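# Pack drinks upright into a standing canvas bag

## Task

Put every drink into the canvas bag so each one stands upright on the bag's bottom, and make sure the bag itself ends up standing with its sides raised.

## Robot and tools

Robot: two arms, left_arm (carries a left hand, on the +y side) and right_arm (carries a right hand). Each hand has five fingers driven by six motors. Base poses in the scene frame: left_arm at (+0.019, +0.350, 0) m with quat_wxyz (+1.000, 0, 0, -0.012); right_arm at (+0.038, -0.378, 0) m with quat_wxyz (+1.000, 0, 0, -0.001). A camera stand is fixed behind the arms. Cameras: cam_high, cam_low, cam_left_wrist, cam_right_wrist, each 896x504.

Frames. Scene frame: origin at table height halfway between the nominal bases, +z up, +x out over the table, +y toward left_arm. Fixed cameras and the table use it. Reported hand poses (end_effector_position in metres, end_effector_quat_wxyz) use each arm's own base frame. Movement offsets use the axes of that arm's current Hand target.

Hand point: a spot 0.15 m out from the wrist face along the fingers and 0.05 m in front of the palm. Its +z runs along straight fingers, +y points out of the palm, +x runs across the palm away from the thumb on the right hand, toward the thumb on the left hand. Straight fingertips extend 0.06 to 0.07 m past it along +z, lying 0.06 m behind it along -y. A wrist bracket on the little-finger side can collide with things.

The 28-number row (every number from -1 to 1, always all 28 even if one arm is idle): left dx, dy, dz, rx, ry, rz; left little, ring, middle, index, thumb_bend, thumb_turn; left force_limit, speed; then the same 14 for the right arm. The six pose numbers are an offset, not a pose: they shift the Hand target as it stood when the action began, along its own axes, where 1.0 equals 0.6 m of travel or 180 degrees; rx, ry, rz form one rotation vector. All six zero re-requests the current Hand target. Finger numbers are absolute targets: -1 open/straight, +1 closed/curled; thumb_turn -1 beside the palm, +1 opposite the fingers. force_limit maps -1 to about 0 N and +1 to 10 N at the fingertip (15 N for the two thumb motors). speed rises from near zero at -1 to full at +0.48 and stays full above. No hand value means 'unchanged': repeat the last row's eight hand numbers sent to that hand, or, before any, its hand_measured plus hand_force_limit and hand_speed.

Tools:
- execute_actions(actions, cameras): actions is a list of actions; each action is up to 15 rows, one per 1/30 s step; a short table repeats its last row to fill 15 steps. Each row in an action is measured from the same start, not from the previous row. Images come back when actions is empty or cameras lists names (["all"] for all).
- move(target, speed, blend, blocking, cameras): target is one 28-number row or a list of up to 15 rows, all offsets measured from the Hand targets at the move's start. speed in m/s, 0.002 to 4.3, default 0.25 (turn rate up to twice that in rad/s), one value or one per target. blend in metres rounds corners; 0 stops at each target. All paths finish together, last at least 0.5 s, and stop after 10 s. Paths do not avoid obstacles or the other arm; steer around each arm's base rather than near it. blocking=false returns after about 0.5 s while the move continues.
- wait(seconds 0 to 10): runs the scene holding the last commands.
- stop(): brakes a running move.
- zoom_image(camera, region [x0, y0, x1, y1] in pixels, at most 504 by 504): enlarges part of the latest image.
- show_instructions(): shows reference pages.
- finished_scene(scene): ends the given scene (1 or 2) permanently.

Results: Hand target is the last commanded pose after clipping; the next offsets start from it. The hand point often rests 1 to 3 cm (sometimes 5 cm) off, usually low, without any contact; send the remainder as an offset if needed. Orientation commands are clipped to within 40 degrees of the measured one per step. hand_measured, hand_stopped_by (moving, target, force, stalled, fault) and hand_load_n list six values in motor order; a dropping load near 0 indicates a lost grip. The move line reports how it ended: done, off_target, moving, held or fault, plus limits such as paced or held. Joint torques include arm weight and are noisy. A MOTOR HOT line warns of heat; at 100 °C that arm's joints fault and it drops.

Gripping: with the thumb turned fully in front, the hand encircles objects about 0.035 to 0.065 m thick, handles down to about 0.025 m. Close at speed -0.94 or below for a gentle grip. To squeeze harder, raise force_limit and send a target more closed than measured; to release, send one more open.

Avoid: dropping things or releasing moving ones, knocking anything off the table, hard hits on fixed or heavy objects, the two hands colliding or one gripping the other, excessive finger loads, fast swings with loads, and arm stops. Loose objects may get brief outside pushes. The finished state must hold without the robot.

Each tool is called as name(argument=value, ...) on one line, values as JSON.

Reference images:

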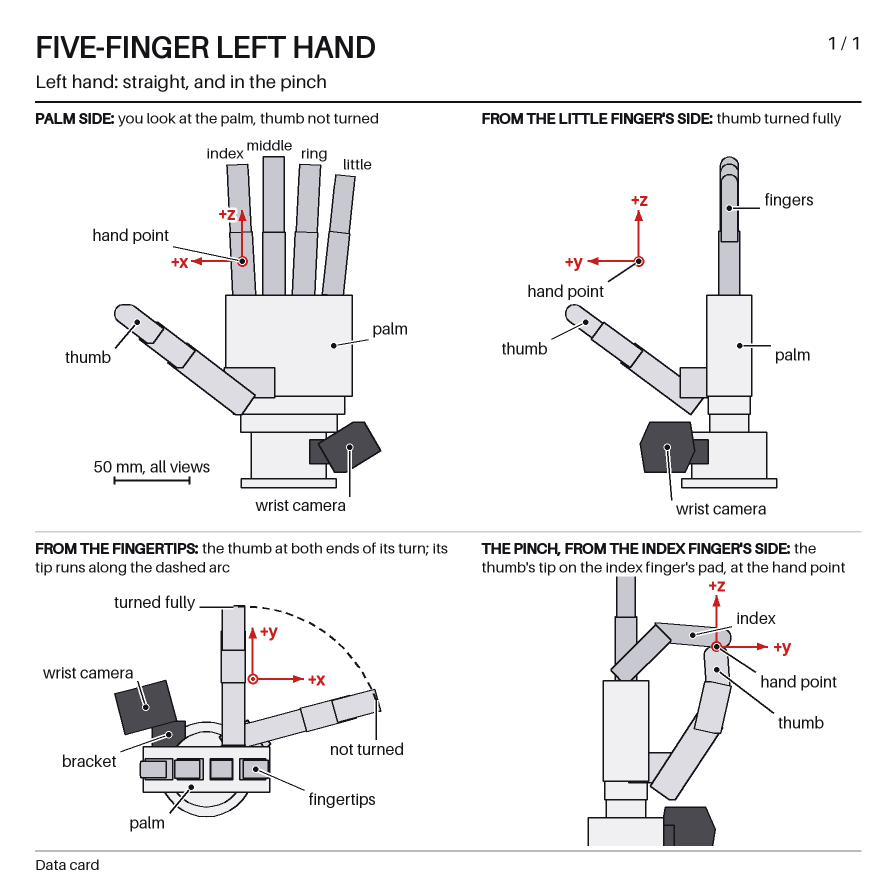

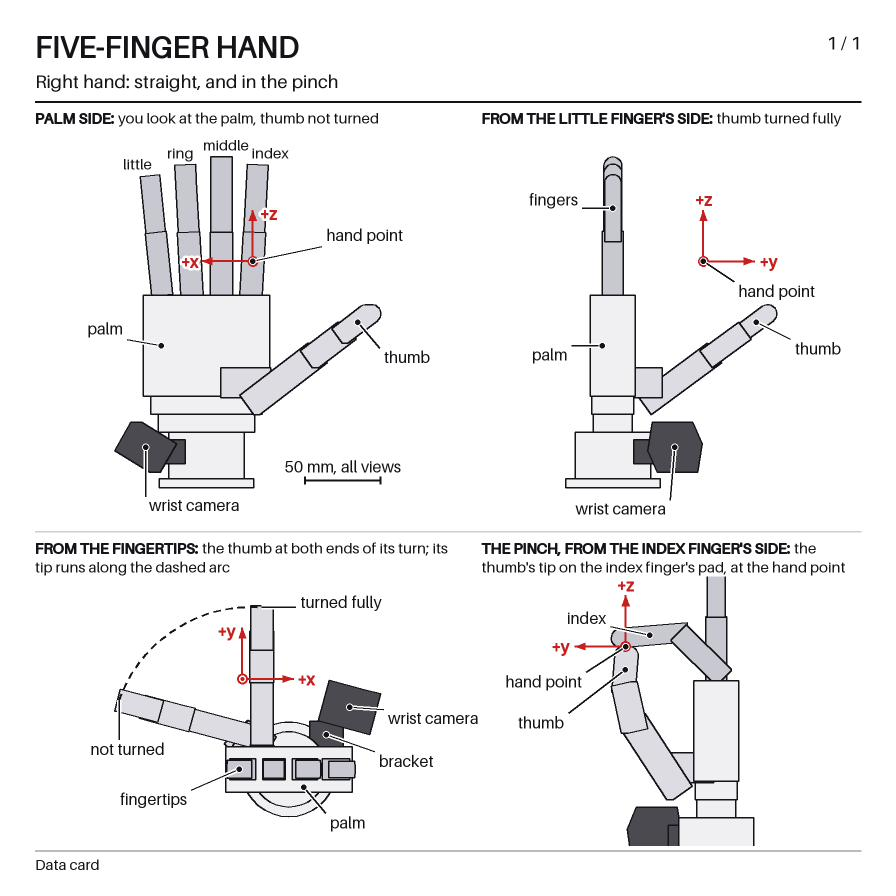

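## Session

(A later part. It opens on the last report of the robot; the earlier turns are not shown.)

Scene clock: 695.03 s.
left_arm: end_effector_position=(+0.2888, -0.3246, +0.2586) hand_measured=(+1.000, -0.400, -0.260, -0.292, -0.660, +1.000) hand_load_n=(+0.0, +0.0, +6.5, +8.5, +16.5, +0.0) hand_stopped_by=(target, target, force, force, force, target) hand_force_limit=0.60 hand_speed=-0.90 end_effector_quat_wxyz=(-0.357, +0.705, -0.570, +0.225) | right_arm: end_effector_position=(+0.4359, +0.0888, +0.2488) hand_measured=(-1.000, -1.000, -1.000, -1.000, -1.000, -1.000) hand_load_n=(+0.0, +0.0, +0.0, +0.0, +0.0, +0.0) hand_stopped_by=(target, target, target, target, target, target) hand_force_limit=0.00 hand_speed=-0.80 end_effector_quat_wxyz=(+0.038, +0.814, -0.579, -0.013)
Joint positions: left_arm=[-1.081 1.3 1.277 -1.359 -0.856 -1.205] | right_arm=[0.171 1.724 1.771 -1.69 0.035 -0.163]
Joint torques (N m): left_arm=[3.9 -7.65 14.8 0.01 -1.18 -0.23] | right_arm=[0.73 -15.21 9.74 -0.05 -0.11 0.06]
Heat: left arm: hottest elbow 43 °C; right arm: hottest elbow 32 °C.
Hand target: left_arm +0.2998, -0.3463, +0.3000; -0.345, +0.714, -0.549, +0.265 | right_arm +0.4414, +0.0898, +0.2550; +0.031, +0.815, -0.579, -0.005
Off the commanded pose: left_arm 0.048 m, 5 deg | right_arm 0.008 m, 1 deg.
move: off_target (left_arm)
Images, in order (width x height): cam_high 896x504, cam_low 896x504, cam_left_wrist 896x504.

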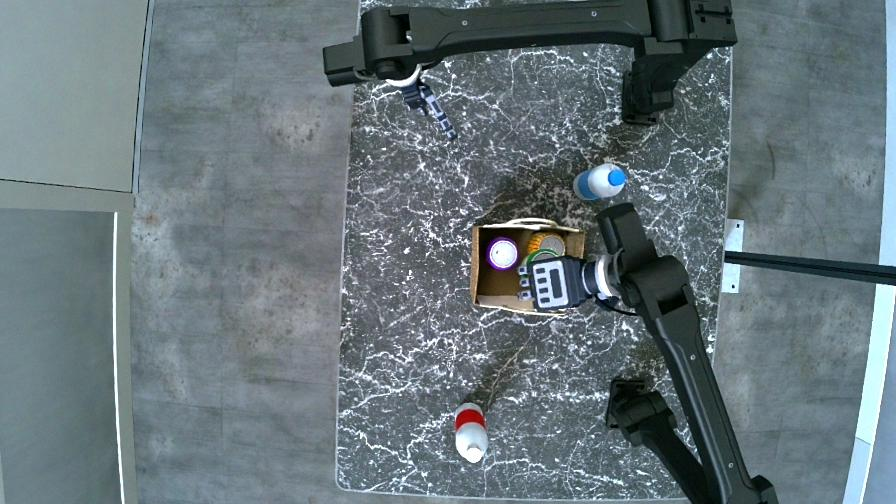

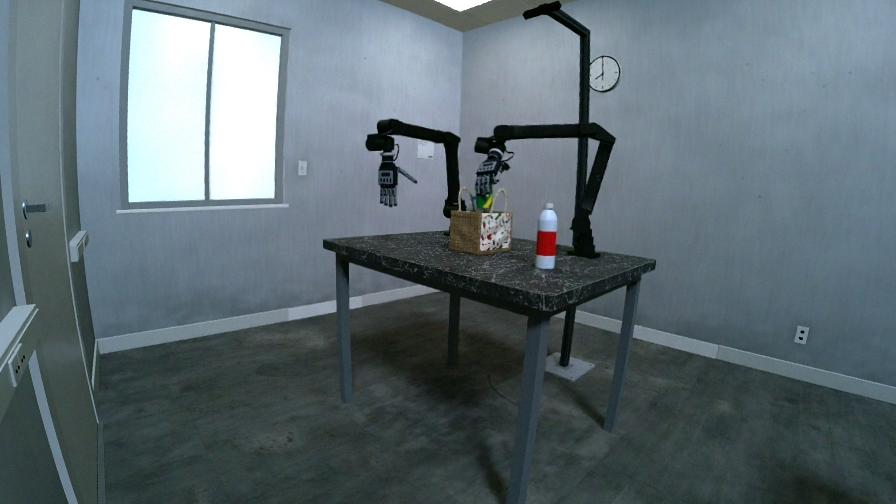

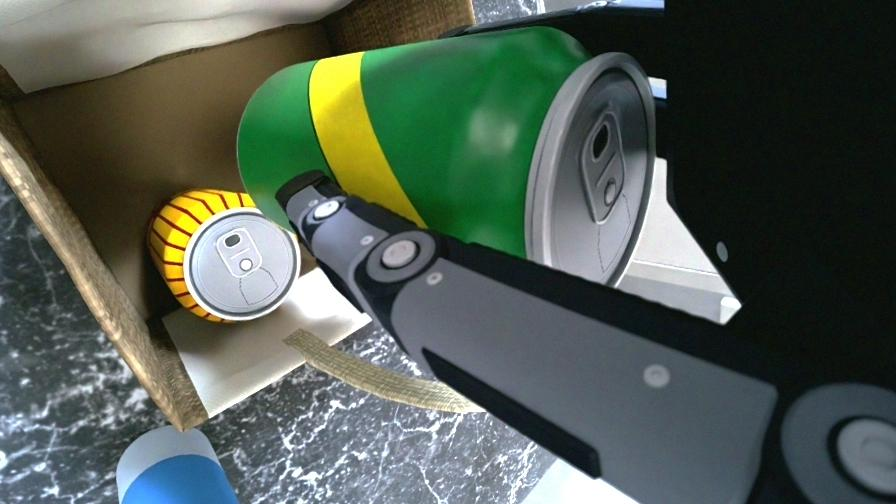

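move(target=[-0.0755,0.0995,0.0757,0,0,0,1,-0.4,0.1,0.1,0.4,1,0.6,-0.9,0,0,0,0,0,0,-1,-1,-1,-1,-1,-1,0,-0.8], speed=0.08, cameras=["cam_left_wrist", "cam_high"])

zoom_image(camera="cam_high", region=[420, 180, 620, 380])

Scene clock: 701.17 s.
left_arm: end_effector_position=(+0.2829, -0.3049, +0.2115) hand_measured=(+1.000, -0.400, -0.260, -0.292, -0.660, +1.000) hand_load_n=(+0.0, +0.0, +6.5, +8.5, +16.5, +0.0) hand_stopped_by=(target, target, force, force, force, target) hand_force_limit=0.60 hand_speed=-0.90 end_effector_quat_wxyz=(-0.349, +0.710, -0.559, +0.246) | right_arm: end_effector_position=(+0.4359, +0.0888, +0.2488) hand_measured=(-1.000, -1.000, -1.000, -1.000, -1.000, -1.000) hand_load_n=(+0.5, +0.0, +0.0, +0.0, +0.0, +0.0) hand_stopped_by=(target, target, target, target, target, target) hand_force_limit=0.00 hand_speed=-0.80 end_effector_quat_wxyz=(+0.038, +0.814, -0.579, -0.013)
Joint positions: left_arm=[-1.071 1.224 1.078 -1.177 -0.856 -1.194] | right_arm=[0.171 1.724 1.771 -1.69 0.035 -0.163]
Joint torques (N m): left_arm=[4.48 -9.11 8.23 1.1 -0.97 0.03] | right_arm=[0.73 -15.21 9.73 -0.06 -0.1 0.06]
Heat: left arm: hottest elbow 43 °C; right arm: hottest elbow 32 °C.
Hand target: left_arm +0.2867, -0.3028, +0.2250; -0.345, +0.714, -0.549, +0.265 | right_arm +0.4414, +0.0898, +0.2550; +0.031, +0.815, -0.579, -0.005
Off the commanded pose: left_arm 0.014 m, 3 deg | right_arm 0.008 m, 1 deg.
move: off_target (left_arm)
Images, in order (width x height): cam_high 896x504, cam_left_wrist 896x504.

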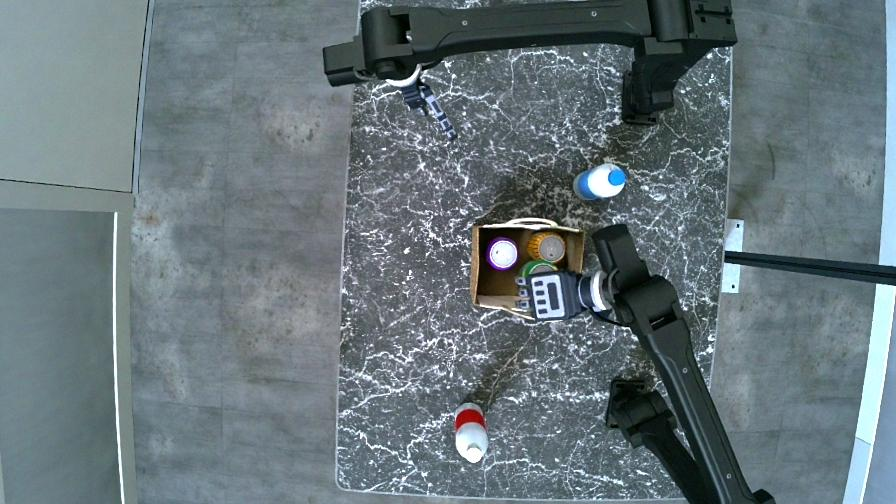

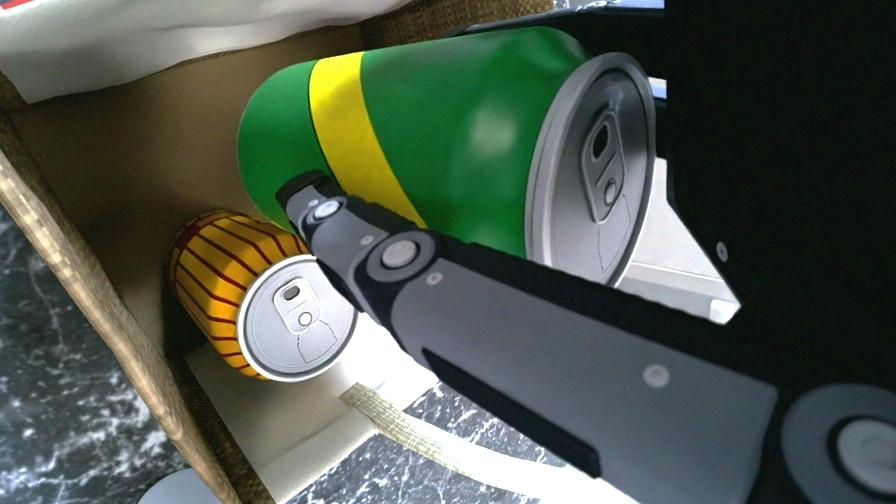

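Scaled by 2.520.

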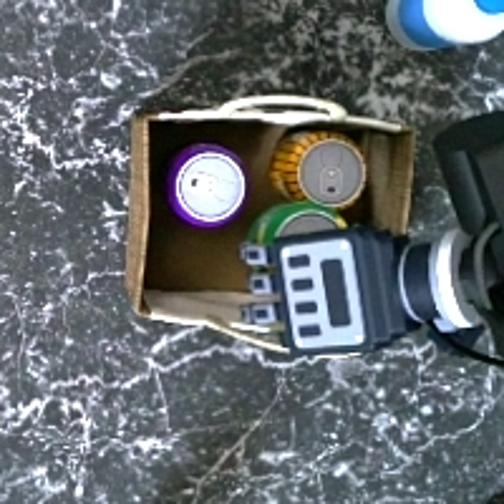

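move(target=[0.0009,0.0763,0.0648,0,0,0,1,-0.4,0.1,0.1,0.4,1,0.6,-0.9,0,0,0,0,0,0,-1,-1,-1,-1,-1,-1,0,-0.8], speed=0.06, cameras=["cam_left_wrist", "cam_high", "cam_low"])

zoom_image(camera="cam_high", region=[420, 180, 620, 380])

zoom_image(camera="cam_low", region=[400, 100, 560, 290])

Scene clock: 705.77 s.
left_arm: end_effector_position=(+0.2836, -0.3021, +0.1630) hand_measured=(+1.000, -0.400, -0.260, -0.292, -0.660, +1.000) hand_load_n=(+0.0, +0.0, +6.5, +8.0, +17.0, +0.0) hand_stopped_by=(target, target, force, force, force, target) hand_force_limit=0.60 hand_speed=-0.90 end_effector_quat_wxyz=(-0.345, +0.712, -0.554, +0.258) | right_arm: end_effector_position=(+0.4359, +0.0888, +0.2488) hand_measured=(-1.000, -1.000, -1.000, -1.000, -1.000, -1.000) hand_load_n=(+0.0, +0.0, +0.0, +0.0, +0.0, +0.0) hand_stopped_by=(target, target, target, target, target, target) hand_force_limit=0.00 hand_speed=-0.80 end_effector_quat_wxyz=(+0.038, +0.814, -0.579, -0.013)
Joint positions: left_arm=[-1.066 1.228 0.945 -1.004 -0.856 -1.184] | right_arm=[0.171 1.724 1.771 -1.69 0.035 -0.163]
Joint torques (N m): left_arm=[4.95 -6.65 8.05 1.18 -0.88 -0.02] | right_arm=[0.73 -15.27 9.73 -0.05 -0.1 0.06]
Heat: left arm: hottest elbow 43 °C; right arm: hottest elbow 32 °C.
Hand target: left_arm +0.2887, -0.3028, +0.1650; -0.345, +0.714, -0.549, +0.265 | right_arm +0.4414, +0.0898, +0.2550; +0.031, +0.815, -0.579, -0.005
Off the commanded pose: left_arm 0.006 m, 1 deg | right_arm 0.008 m, 1 deg.
move: done
Images, in order (width x height): cam_high 896x504, cam_low 896x504, cam_left_wrist 896x504.

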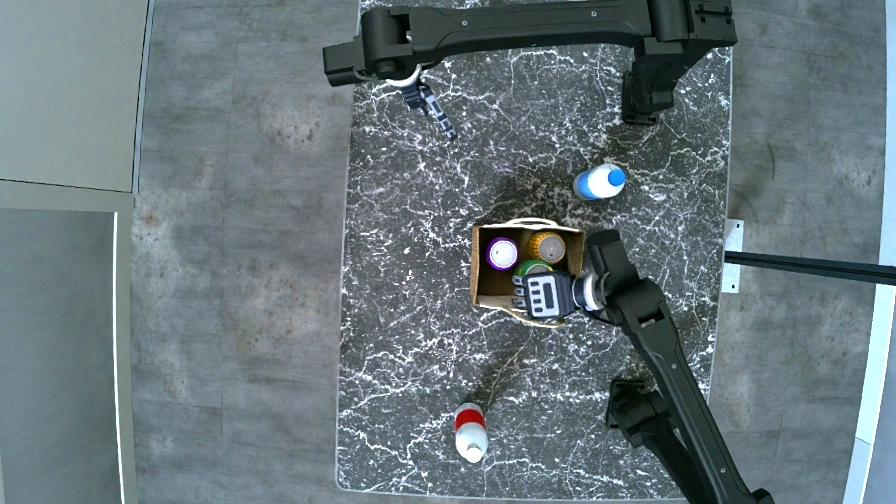

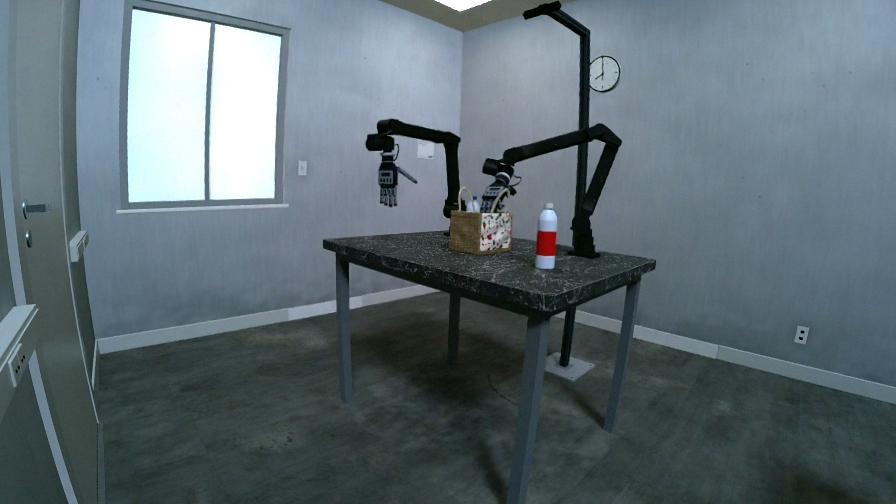

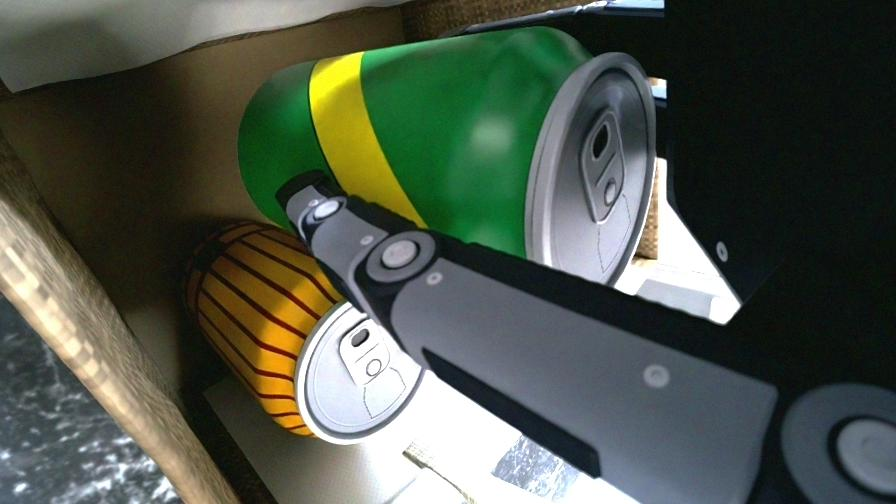

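Scaled by 2.520.

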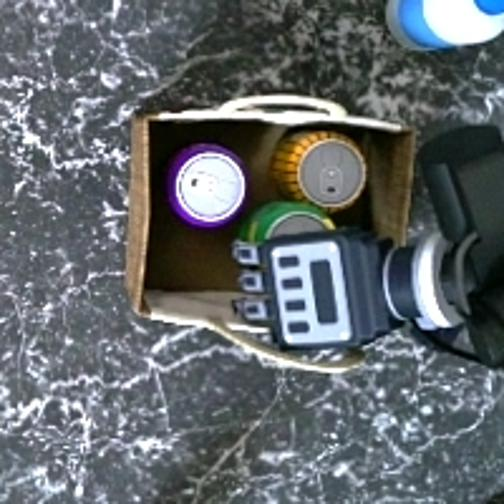

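Scaled by 2.653.

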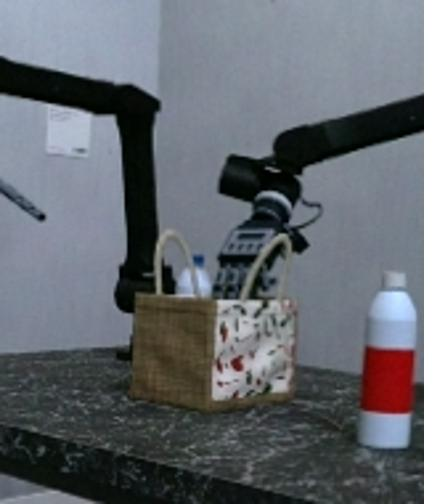

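move(target=[0,0.0652,0.0519,0,0,0,1,-0.4,0.1,0.1,0.4,1,0.6,-0.9,0,0,0,0,0,0,-1,-1,-1,-1,-1,-1,0,-0.8], speed=0.05, cameras=["cam_left_wrist", "cam_high", "cam_low"])

zoom_image(camera="cam_high", region=[420, 180, 620, 380])

zoom_image(camera="cam_low", region=[400, 100, 560, 290])

Scene clock: 710.27 s.
left_arm: end_effector_position=(+0.2848, -0.3037, +0.1167) hand_measured=(+1.000, -0.400, -0.260, -0.292, -0.660, +1.000) hand_load_n=(-0.5, +0.0, +6.5, +8.5, +16.5, -0.5) hand_stopped_by=(target, target, force, force, force, target) hand_force_limit=0.60 hand_speed=-0.90 end_effector_quat_wxyz=(-0.344, +0.712, -0.553, +0.262) | right_arm: end_effector_position=(+0.4359, +0.0888, +0.2488) hand_measured=(-1.000, -1.000, -1.000, -1.000, -1.000, -1.000) hand_load_n=(+0.0, +0.0, +0.0, +0.0, +0.0, -0.5) hand_stopped_by=(target, target, target, target, target, target) hand_force_limit=0.00 hand_speed=-0.80 end_effector_quat_wxyz=(+0.038, +0.814, -0.579, -0.013)
Joint positions: left_arm=[-1.065 1.276 0.855 -0.856 -0.857 -1.18] | right_arm=[0.171 1.724 1.771 -1.69 0.035 -0.163]
Joint torques (N m): left_arm=[4.89 -6.53 7.32 1.1 -0.82 -0.1] | right_arm=[0.79 -15.15 9.73 -0.05 -0.1 0.07]
Heat: left arm: hottest elbow 43 °C; right arm: hottest elbow 32 °C.
Hand target: left_arm +0.2888, -0.3028, +0.1151; -0.345, +0.714, -0.549, +0.265 | right_arm +0.4414, +0.0898, +0.2550; +0.031, +0.815, -0.579, -0.005
Off the commanded pose: left_arm 0.004 m, 1 deg | right_arm 0.008 m, 1 deg.
move: done
Images, in order (width x height): cam_high 896x504, cam_low 896x504, cam_left_wrist 896x504.

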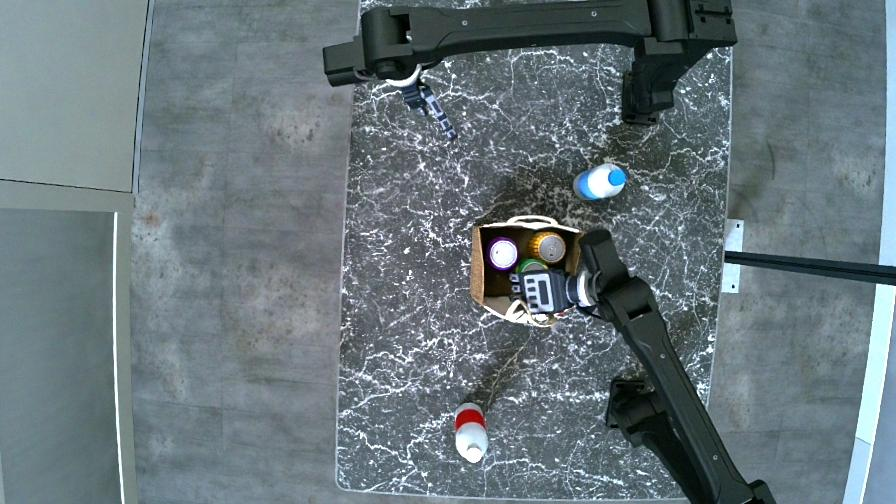

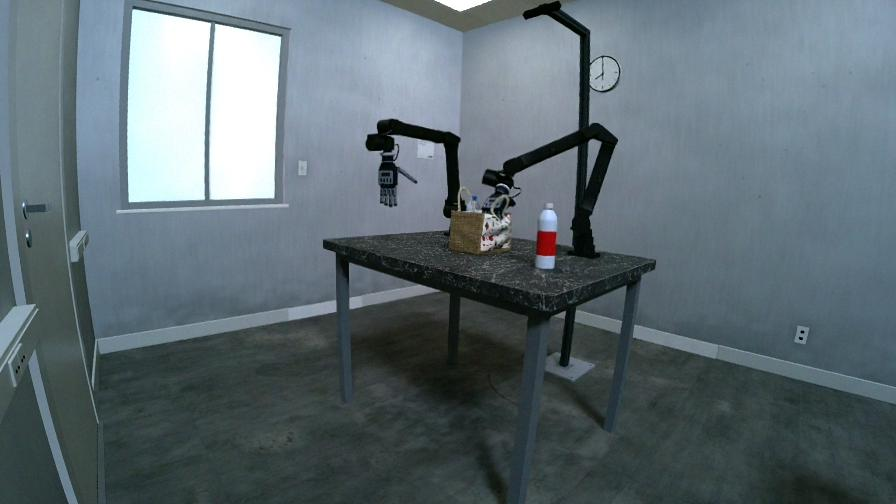

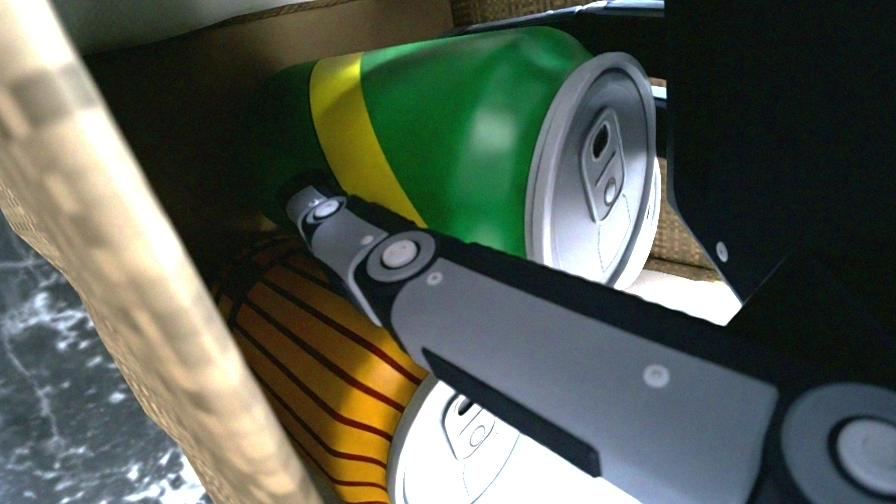

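Scaled by 2.520.

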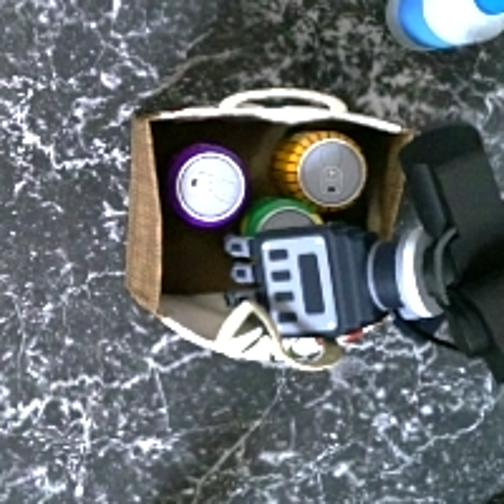

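Scaled by 2.653.

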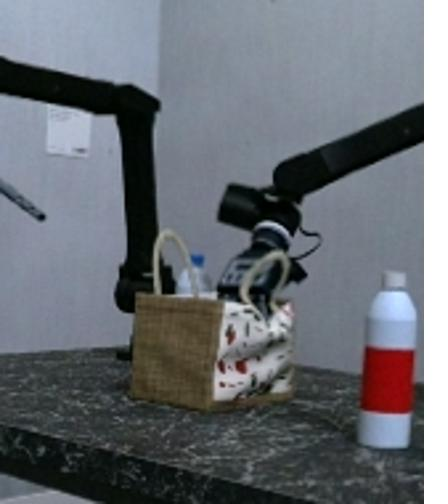

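move(target=[0.0178,-0.0239,-0.0241,0,0,0,1,-0.4,0.1,0.1,0.4,1,0.6,-0.9,0,0,0,0,0,0,-1,-1,-1,-1,-1,-1,0,-0.8], speed=0.05, cameras=["cam_left_wrist", "cam_high", "cam_low"])

zoom_image(camera="cam_high", region=[420, 180, 620, 380])

zoom_image(camera="cam_low", region=[400, 100, 560, 290])

Scene clock: 718.40 s.
left_arm: end_effector_position=(+0.2795, -0.2947, +0.1134) hand_measured=(+1.000, -0.400, -0.260, -0.292, -0.660, +1.000) hand_load_n=(-0.5, +0.0, +6.0, +8.5, +16.5, +0.0) hand_stopped_by=(target, target, force, force, force, target) hand_force_limit=0.60 hand_speed=-0.90 end_effector_quat_wxyz=(-0.351, +0.708, -0.562, +0.244) | right_arm: end_effector_position=(+0.4359, +0.0888, +0.2488) hand_measured=(-1.000, -1.000, -1.000, -1.000, -1.000, -1.000) hand_load_n=(+0.0, +0.0, +0.0, +0.5, +0.0, +0.0) hand_stopped_by=(target, target, target, target, target, target) hand_force_limit=0.00 hand_speed=-0.80 end_effector_quat_wxyz=(+0.038, +0.814, -0.579, -0.013)
Joint positions: left_arm=[-1.066 1.276 0.855 -0.9 -0.857 -1.182] | right_arm=[0.171 1.724 1.771 -1.69 0.035 -0.163]
Joint torques (N m): left_arm=[3.9 -6.12 11.67 0.18 -0.98 -0.25] | right_arm=[0.79 -15.21 9.73 -0.05 -0.1 0.07]
Heat: left arm: hottest elbow 42 °C; right arm: hottest elbow 32 °C.
Hand target: left_arm +0.2893, -0.3138, +0.1354; -0.345, +0.714, -0.548, +0.265 | right_arm +0.4414, +0.0898, +0.2550; +0.031, +0.815, -0.579, -0.005
Off the commanded pose: left_arm 0.031 m, 3 deg | right_arm 0.008 m, 1 deg.
move: off_target (left_arm)
Images, in order (width x height): cam_high 896x504, cam_low 896x504, cam_left_wrist 896x504.

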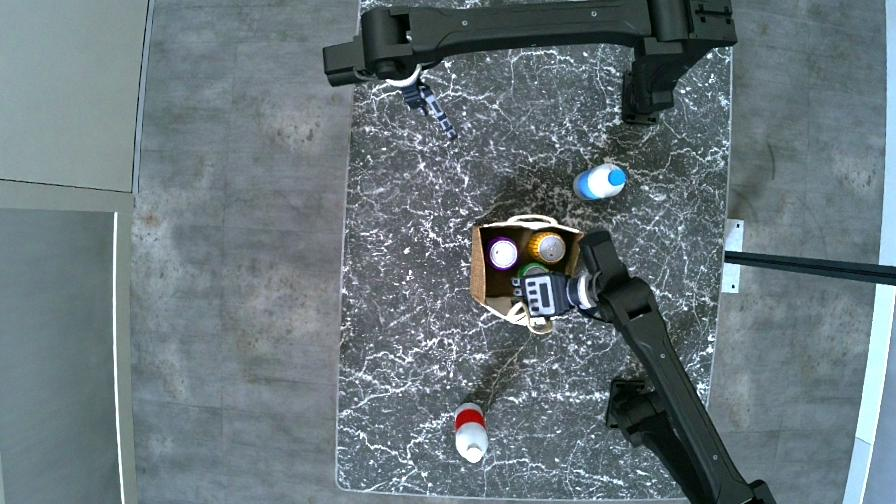

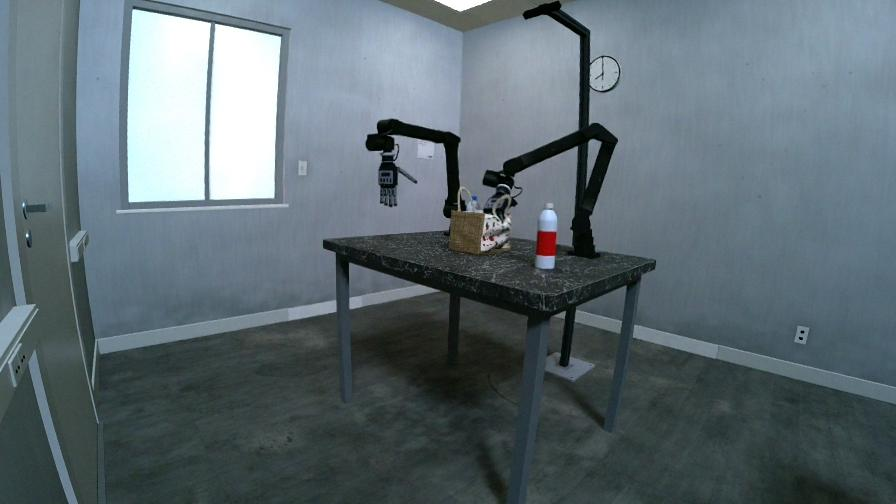

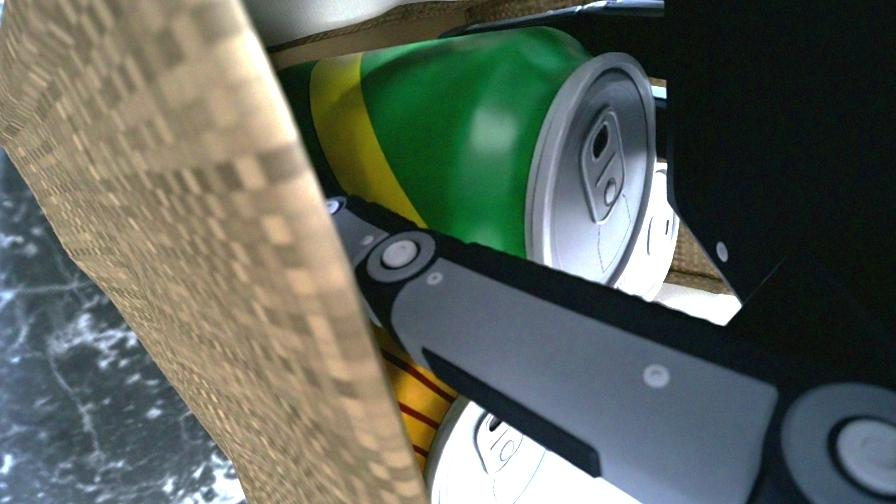

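Scaled by 2.520.

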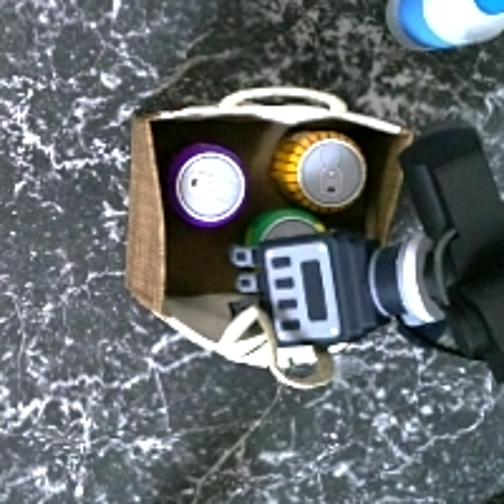

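Scaled by 2.653.

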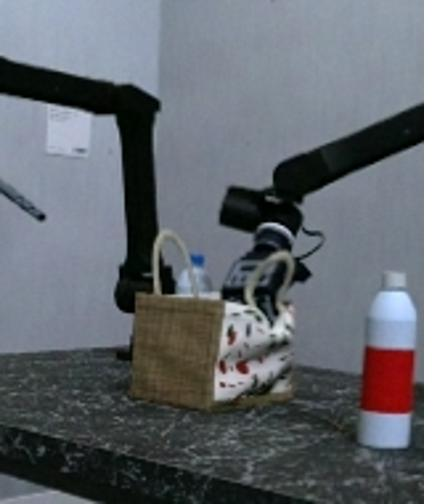

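move(target=[0.0305,-0.2607,-0.1942,0,0,0,1,-0.4,0.1,0.1,0.4,1,0.6,-0.9,0,0,0,0,0,0,-1,-1,-1,-1,-1,-1,0,-0.8], speed=0.08, cameras=["cam_left_wrist", "cam_high", "cam_low"])

zoom_image(camera="cam_high", region=[420, 180, 620, 380])

zoom_image(camera="cam_low", region=[400, 100, 560, 290])

Scene clock: 725.20 s.
left_arm: end_effector_position=(+0.2893, -0.3127, +0.2888) hand_measured=(+1.000, -0.400, -0.260, -0.292, -0.660, +1.000) hand_load_n=(+0.0, +0.0, +6.0, +8.5, +16.5, +0.5) hand_stopped_by=(target, target, force, force, force, target) hand_force_limit=0.60 hand_speed=-0.90 end_effector_quat_wxyz=(-0.358, +0.705, -0.569, +0.227) | right_arm: end_effector_position=(+0.4359, +0.0888, +0.2488) hand_measured=(-1.000, -1.000, -1.000, -1.000, -1.000, -1.000) hand_load_n=(+0.0, +0.0, +0.0, +0.0, +0.0, +0.0) hand_stopped_by=(target, target, target, target, target, target) hand_force_limit=0.00 hand_speed=-0.80 end_effector_quat_wxyz=(+0.038, +0.814, -0.579, -0.013)
Joint positions: left_arm=[-1.066 1.269 1.326 -1.418 -0.856 -1.182] | right_arm=[0.171 1.724 1.771 -1.69 0.035 -0.163]
Joint torques (N m): left_arm=[4.25 -7.41 14.84 0.06 -1 -0.21] | right_arm=[0.79 -15.21 9.73 -0.06 -0.1 0.07]
Heat: left arm: hottest elbow 44 °C; right arm: hottest elbow 32 °C.
Hand target: left_arm +0.2998, -0.3299, +0.3302; -0.345, +0.714, -0.548, +0.265 | right_arm +0.4414, +0.0898, +0.2550; +0.031, +0.815, -0.579, -0.005
Off the commanded pose: left_arm 0.046 m, 5 deg | right_arm 0.008 m, 1 deg.
move: off_target (left_arm)
Images, in order (width x height): cam_high 896x504, cam_low 896x504, cam_left_wrist 896x504.

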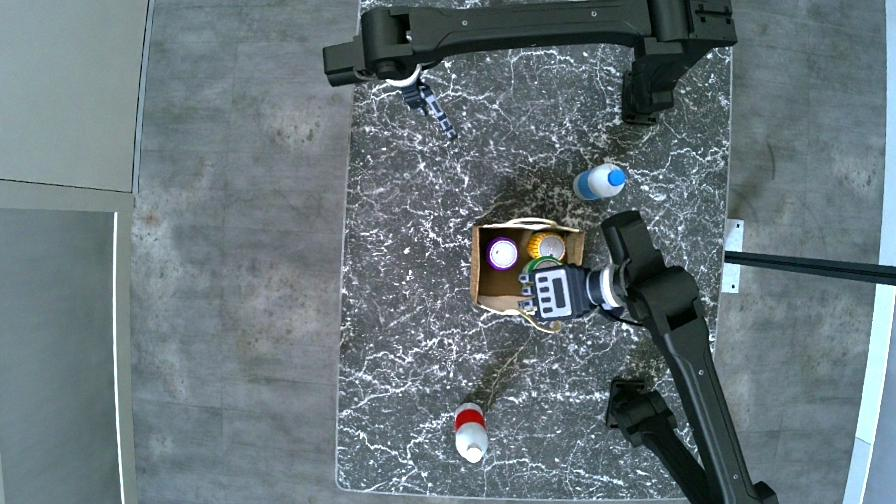

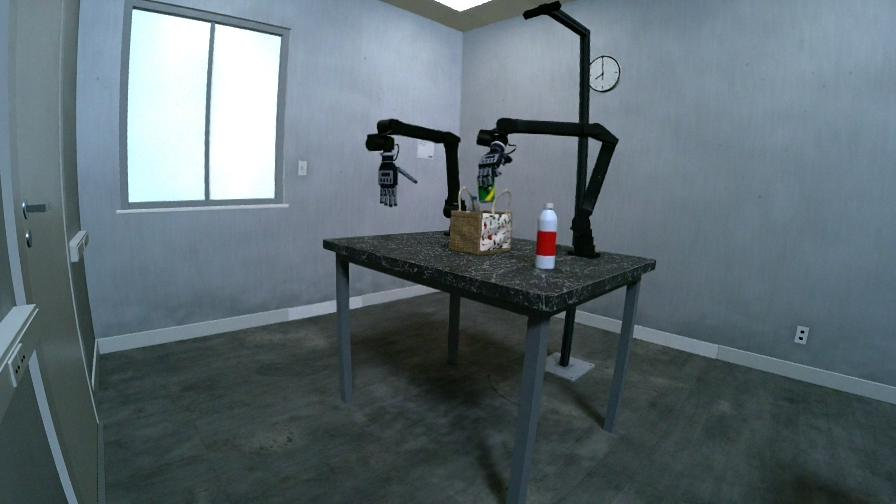

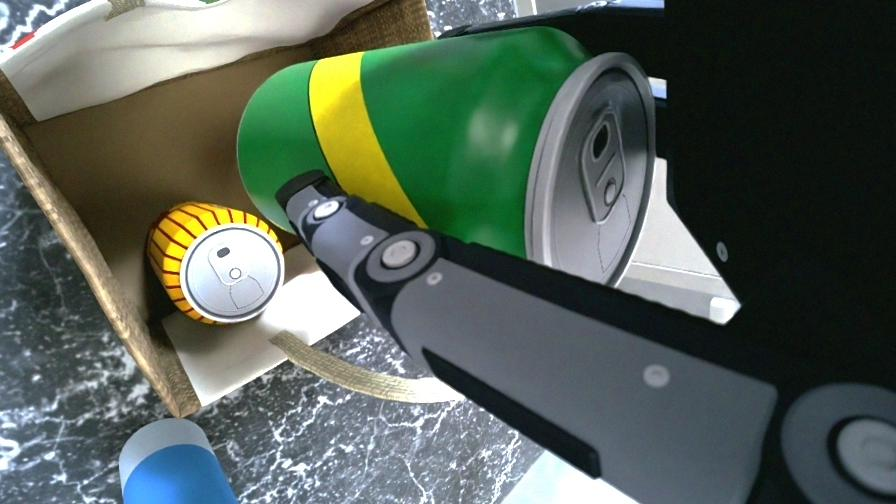

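Scaled by 2.520.

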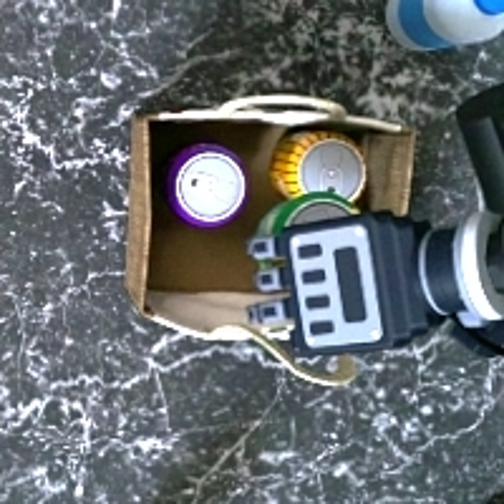

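Scaled by 2.653.

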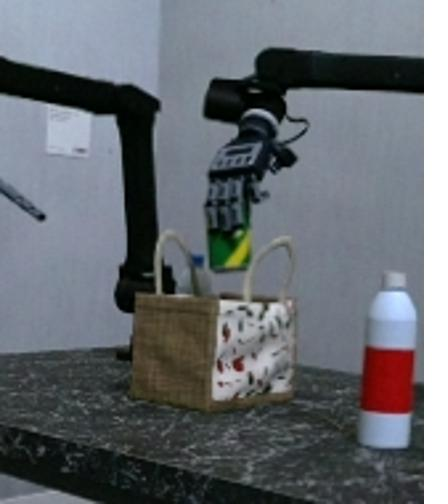

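move(target=[-0.0432,0.1415,0.1035,0,0,0,1,-0.4,0.1,0.1,0.4,1,0.6,-0.9,0,0,0,0,0,0,-1,-1,-1,-1,-1,-1,0,-0.8], speed=0.1, cameras=["cam_high", "cam_low"])

zoom_image(camera="cam_high", region=[420, 180, 620, 380])

zoom_image(camera="cam_low", region=[400, 100, 560, 290])

Scene clock: 736.47 s.
left_arm: end_effector_position=(+0.2858, -0.3064, +0.2111) hand_measured=(+1.000, -0.400, -0.260, -0.292, -0.660, +1.000) hand_load_n=(+0.0, +0.0, +6.0, +8.5, +16.5, +0.0) hand_stopped_by=(target, target, force, force, force, target) hand_force_limit=0.60 hand_speed=-0.90 end_effector_quat_wxyz=(-0.351, +0.709, -0.562, +0.244) | right_arm: end_effector_position=(+0.4359, +0.0888, +0.2488) hand_measured=(-1.000, -1.000, -1.000, -1.000, -1.000, -1.000) hand_load_n=(-0.5, +0.0, +0.0, +0.0, +0.0, +0.0) hand_stopped_by=(target, target, target, target, target, target) hand_force_limit=0.00 hand_speed=-0.80 end_effector_quat_wxyz=(+0.038, +0.814, -0.579, -0.013)
Joint positions: left_arm=[-1.066 1.234 1.086 -1.173 -0.856 -1.182] | right_arm=[0.171 1.724 1.771 -1.69 0.035 -0.163]
Joint torques (N m): left_arm=[4.42 -9 8.39 1.17 -0.95 -0.1] | right_arm=[0.79 -15.27 9.72 -0.05 -0.1 0.07]
Heat: left arm: hottest elbow 45 °C; right arm: hottest elbow 32 °C.
Hand target: left_arm +0.2891, -0.3059, +0.2250; -0.345, +0.714, -0.548, +0.265 | right_arm +0.4414, +0.0898, +0.2550; +0.031, +0.815, -0.579, -0.005
Off the commanded pose: left_arm 0.014 m, 3 deg | right_arm 0.008 m, 1 deg.
move: off_target (left_arm)
Images, in order (width x height): cam_high 896x504, cam_low 896x504.

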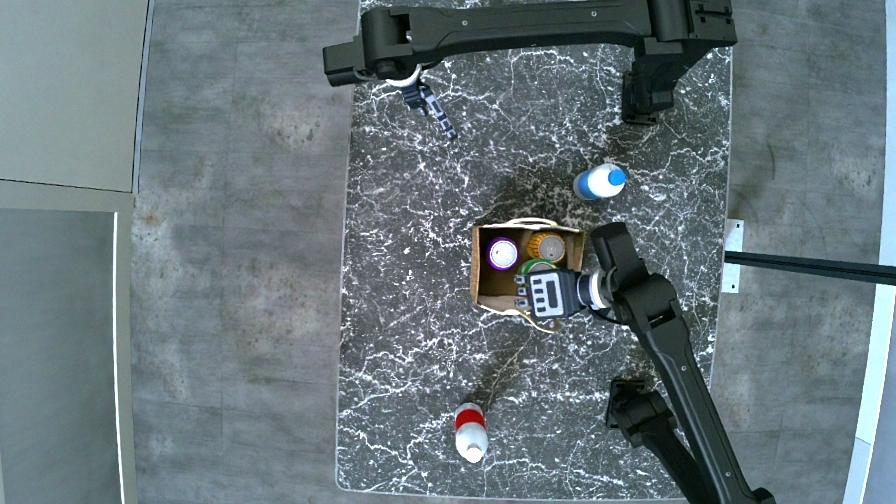

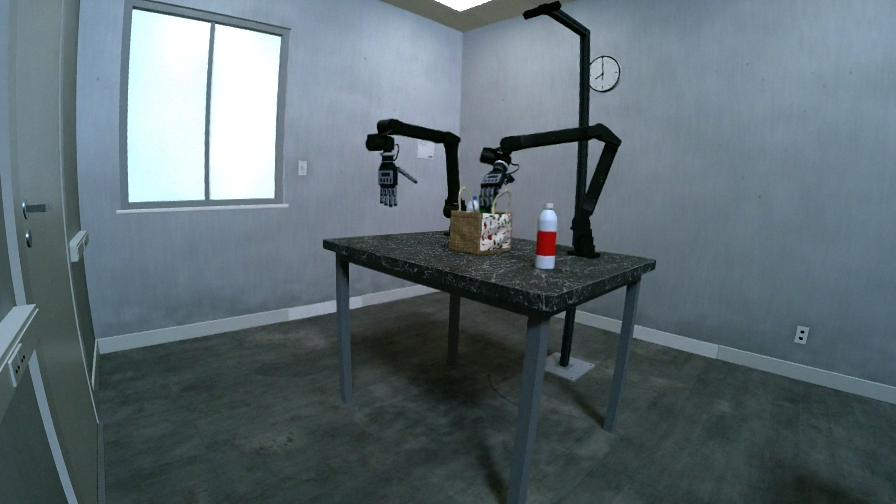

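Scaled by 2.520.

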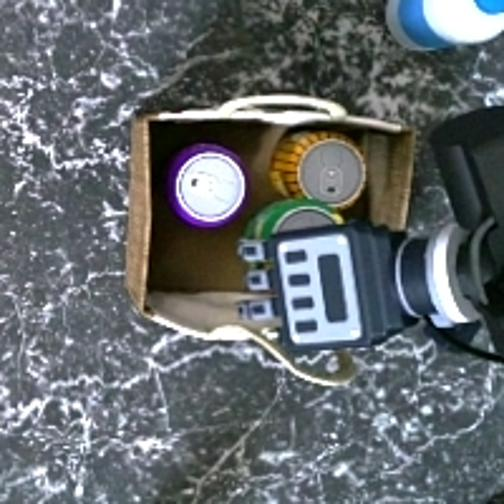

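Scaled by 2.653.

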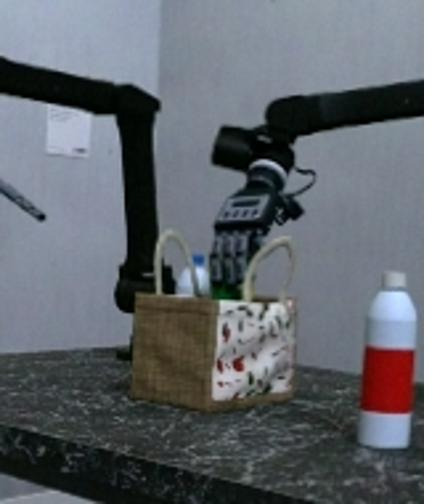

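move(target=[0.0032,0.077,0.0641,0,0,0,1,-0.4,0.1,0.1,0.4,1,0.6,-0.9,0,0,0,0,0,0,-1,-1,-1,-1,-1,-1,0,-0.8], speed=0.06, cameras=["cam_high", "cam_low"])

zoom_image(camera="cam_high", region=[420, 180, 620, 380])

zoom_image(camera="cam_low", region=[400, 100, 560, 290])

Scene clock: 742.73 s.
left_arm: end_effector_position=(+0.2856, -0.3060, +0.1622) hand_measured=(+1.000, -0.400, -0.260, -0.292, -0.660, +1.000) hand_load_n=(+0.0, +0.0, +6.5, +8.5, +16.5, +0.0) hand_stopped_by=(target, target, force, force, force, target) hand_force_limit=0.60 hand_speed=-0.90 end_effector_quat_wxyz=(-0.345, +0.711, -0.556, +0.257) | right_arm: end_effector_position=(+0.4359, +0.0888, +0.2488) hand_measured=(-1.000, -1.000, -1.000, -1.000, -1.000, -1.000) hand_load_n=(+0.0, +0.5, +0.0, +0.0, +0.0, +0.0) hand_stopped_by=(target, target, target, target, target, target) hand_force_limit=0.00 hand_speed=-0.80 end_effector_quat_wxyz=(+0.038, +0.814, -0.579, -0.013)
Joint positions: left_arm=[-1.066 1.243 0.956 -1.004 -0.856 -1.182] | right_arm=[0.171 1.724 1.771 -1.69 0.035 -0.163]
Joint torques (N m): left_arm=[4.54 -6.59 8.38 1.42 -0.93 -0.06] | right_arm=[0.79 -15.21 9.73 -0.05 -0.1 0.07]
Heat: left arm: hottest elbow 44 °C; right arm: hottest elbow 32 °C.
Hand target: left_arm +0.2909, -0.3073, +0.1650; -0.345, +0.714, -0.548, +0.265 | right_arm +0.4414, +0.0898, +0.2550; +0.031, +0.815, -0.579, -0.005
Off the commanded pose: left_arm 0.006 m, 1 deg | right_arm 0.008 m, 1 deg.
move: done
Images, in order (width x height): cam_high 896x504, cam_low 896x504.

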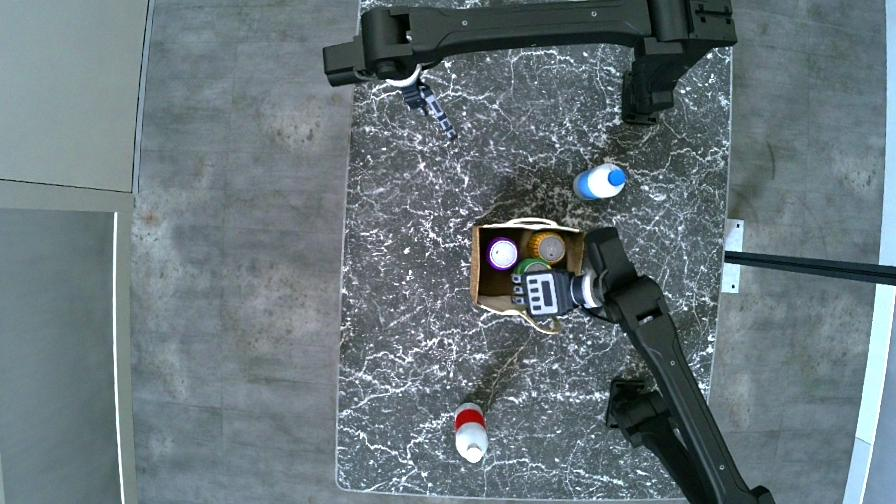

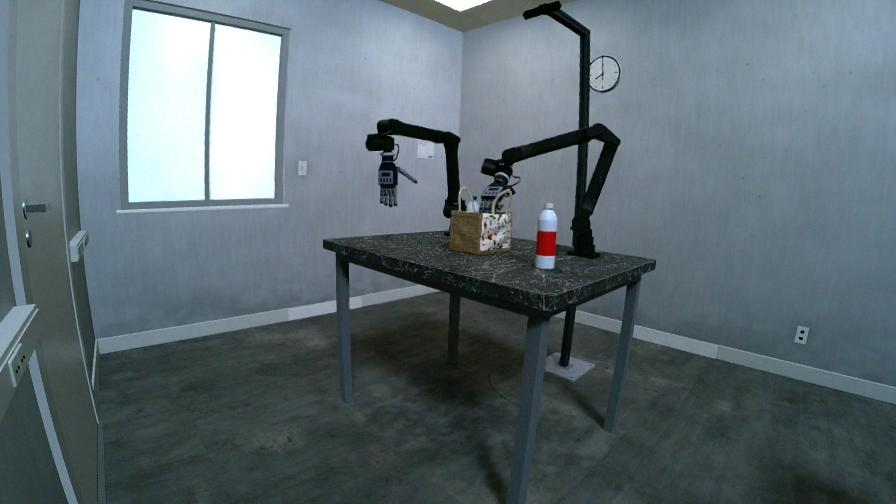

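Scaled by 2.520.

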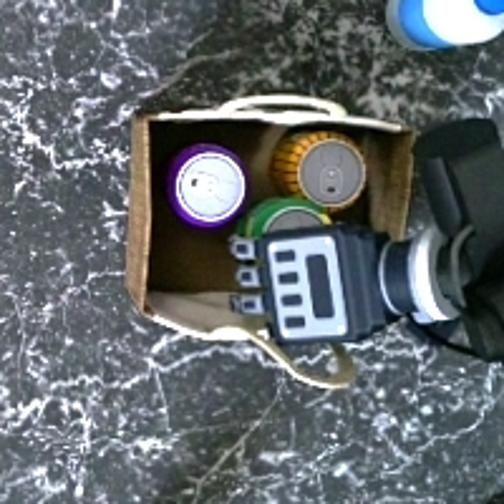

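Scaled by 2.653.

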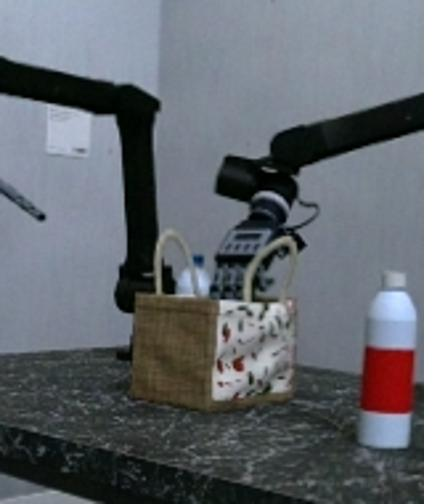

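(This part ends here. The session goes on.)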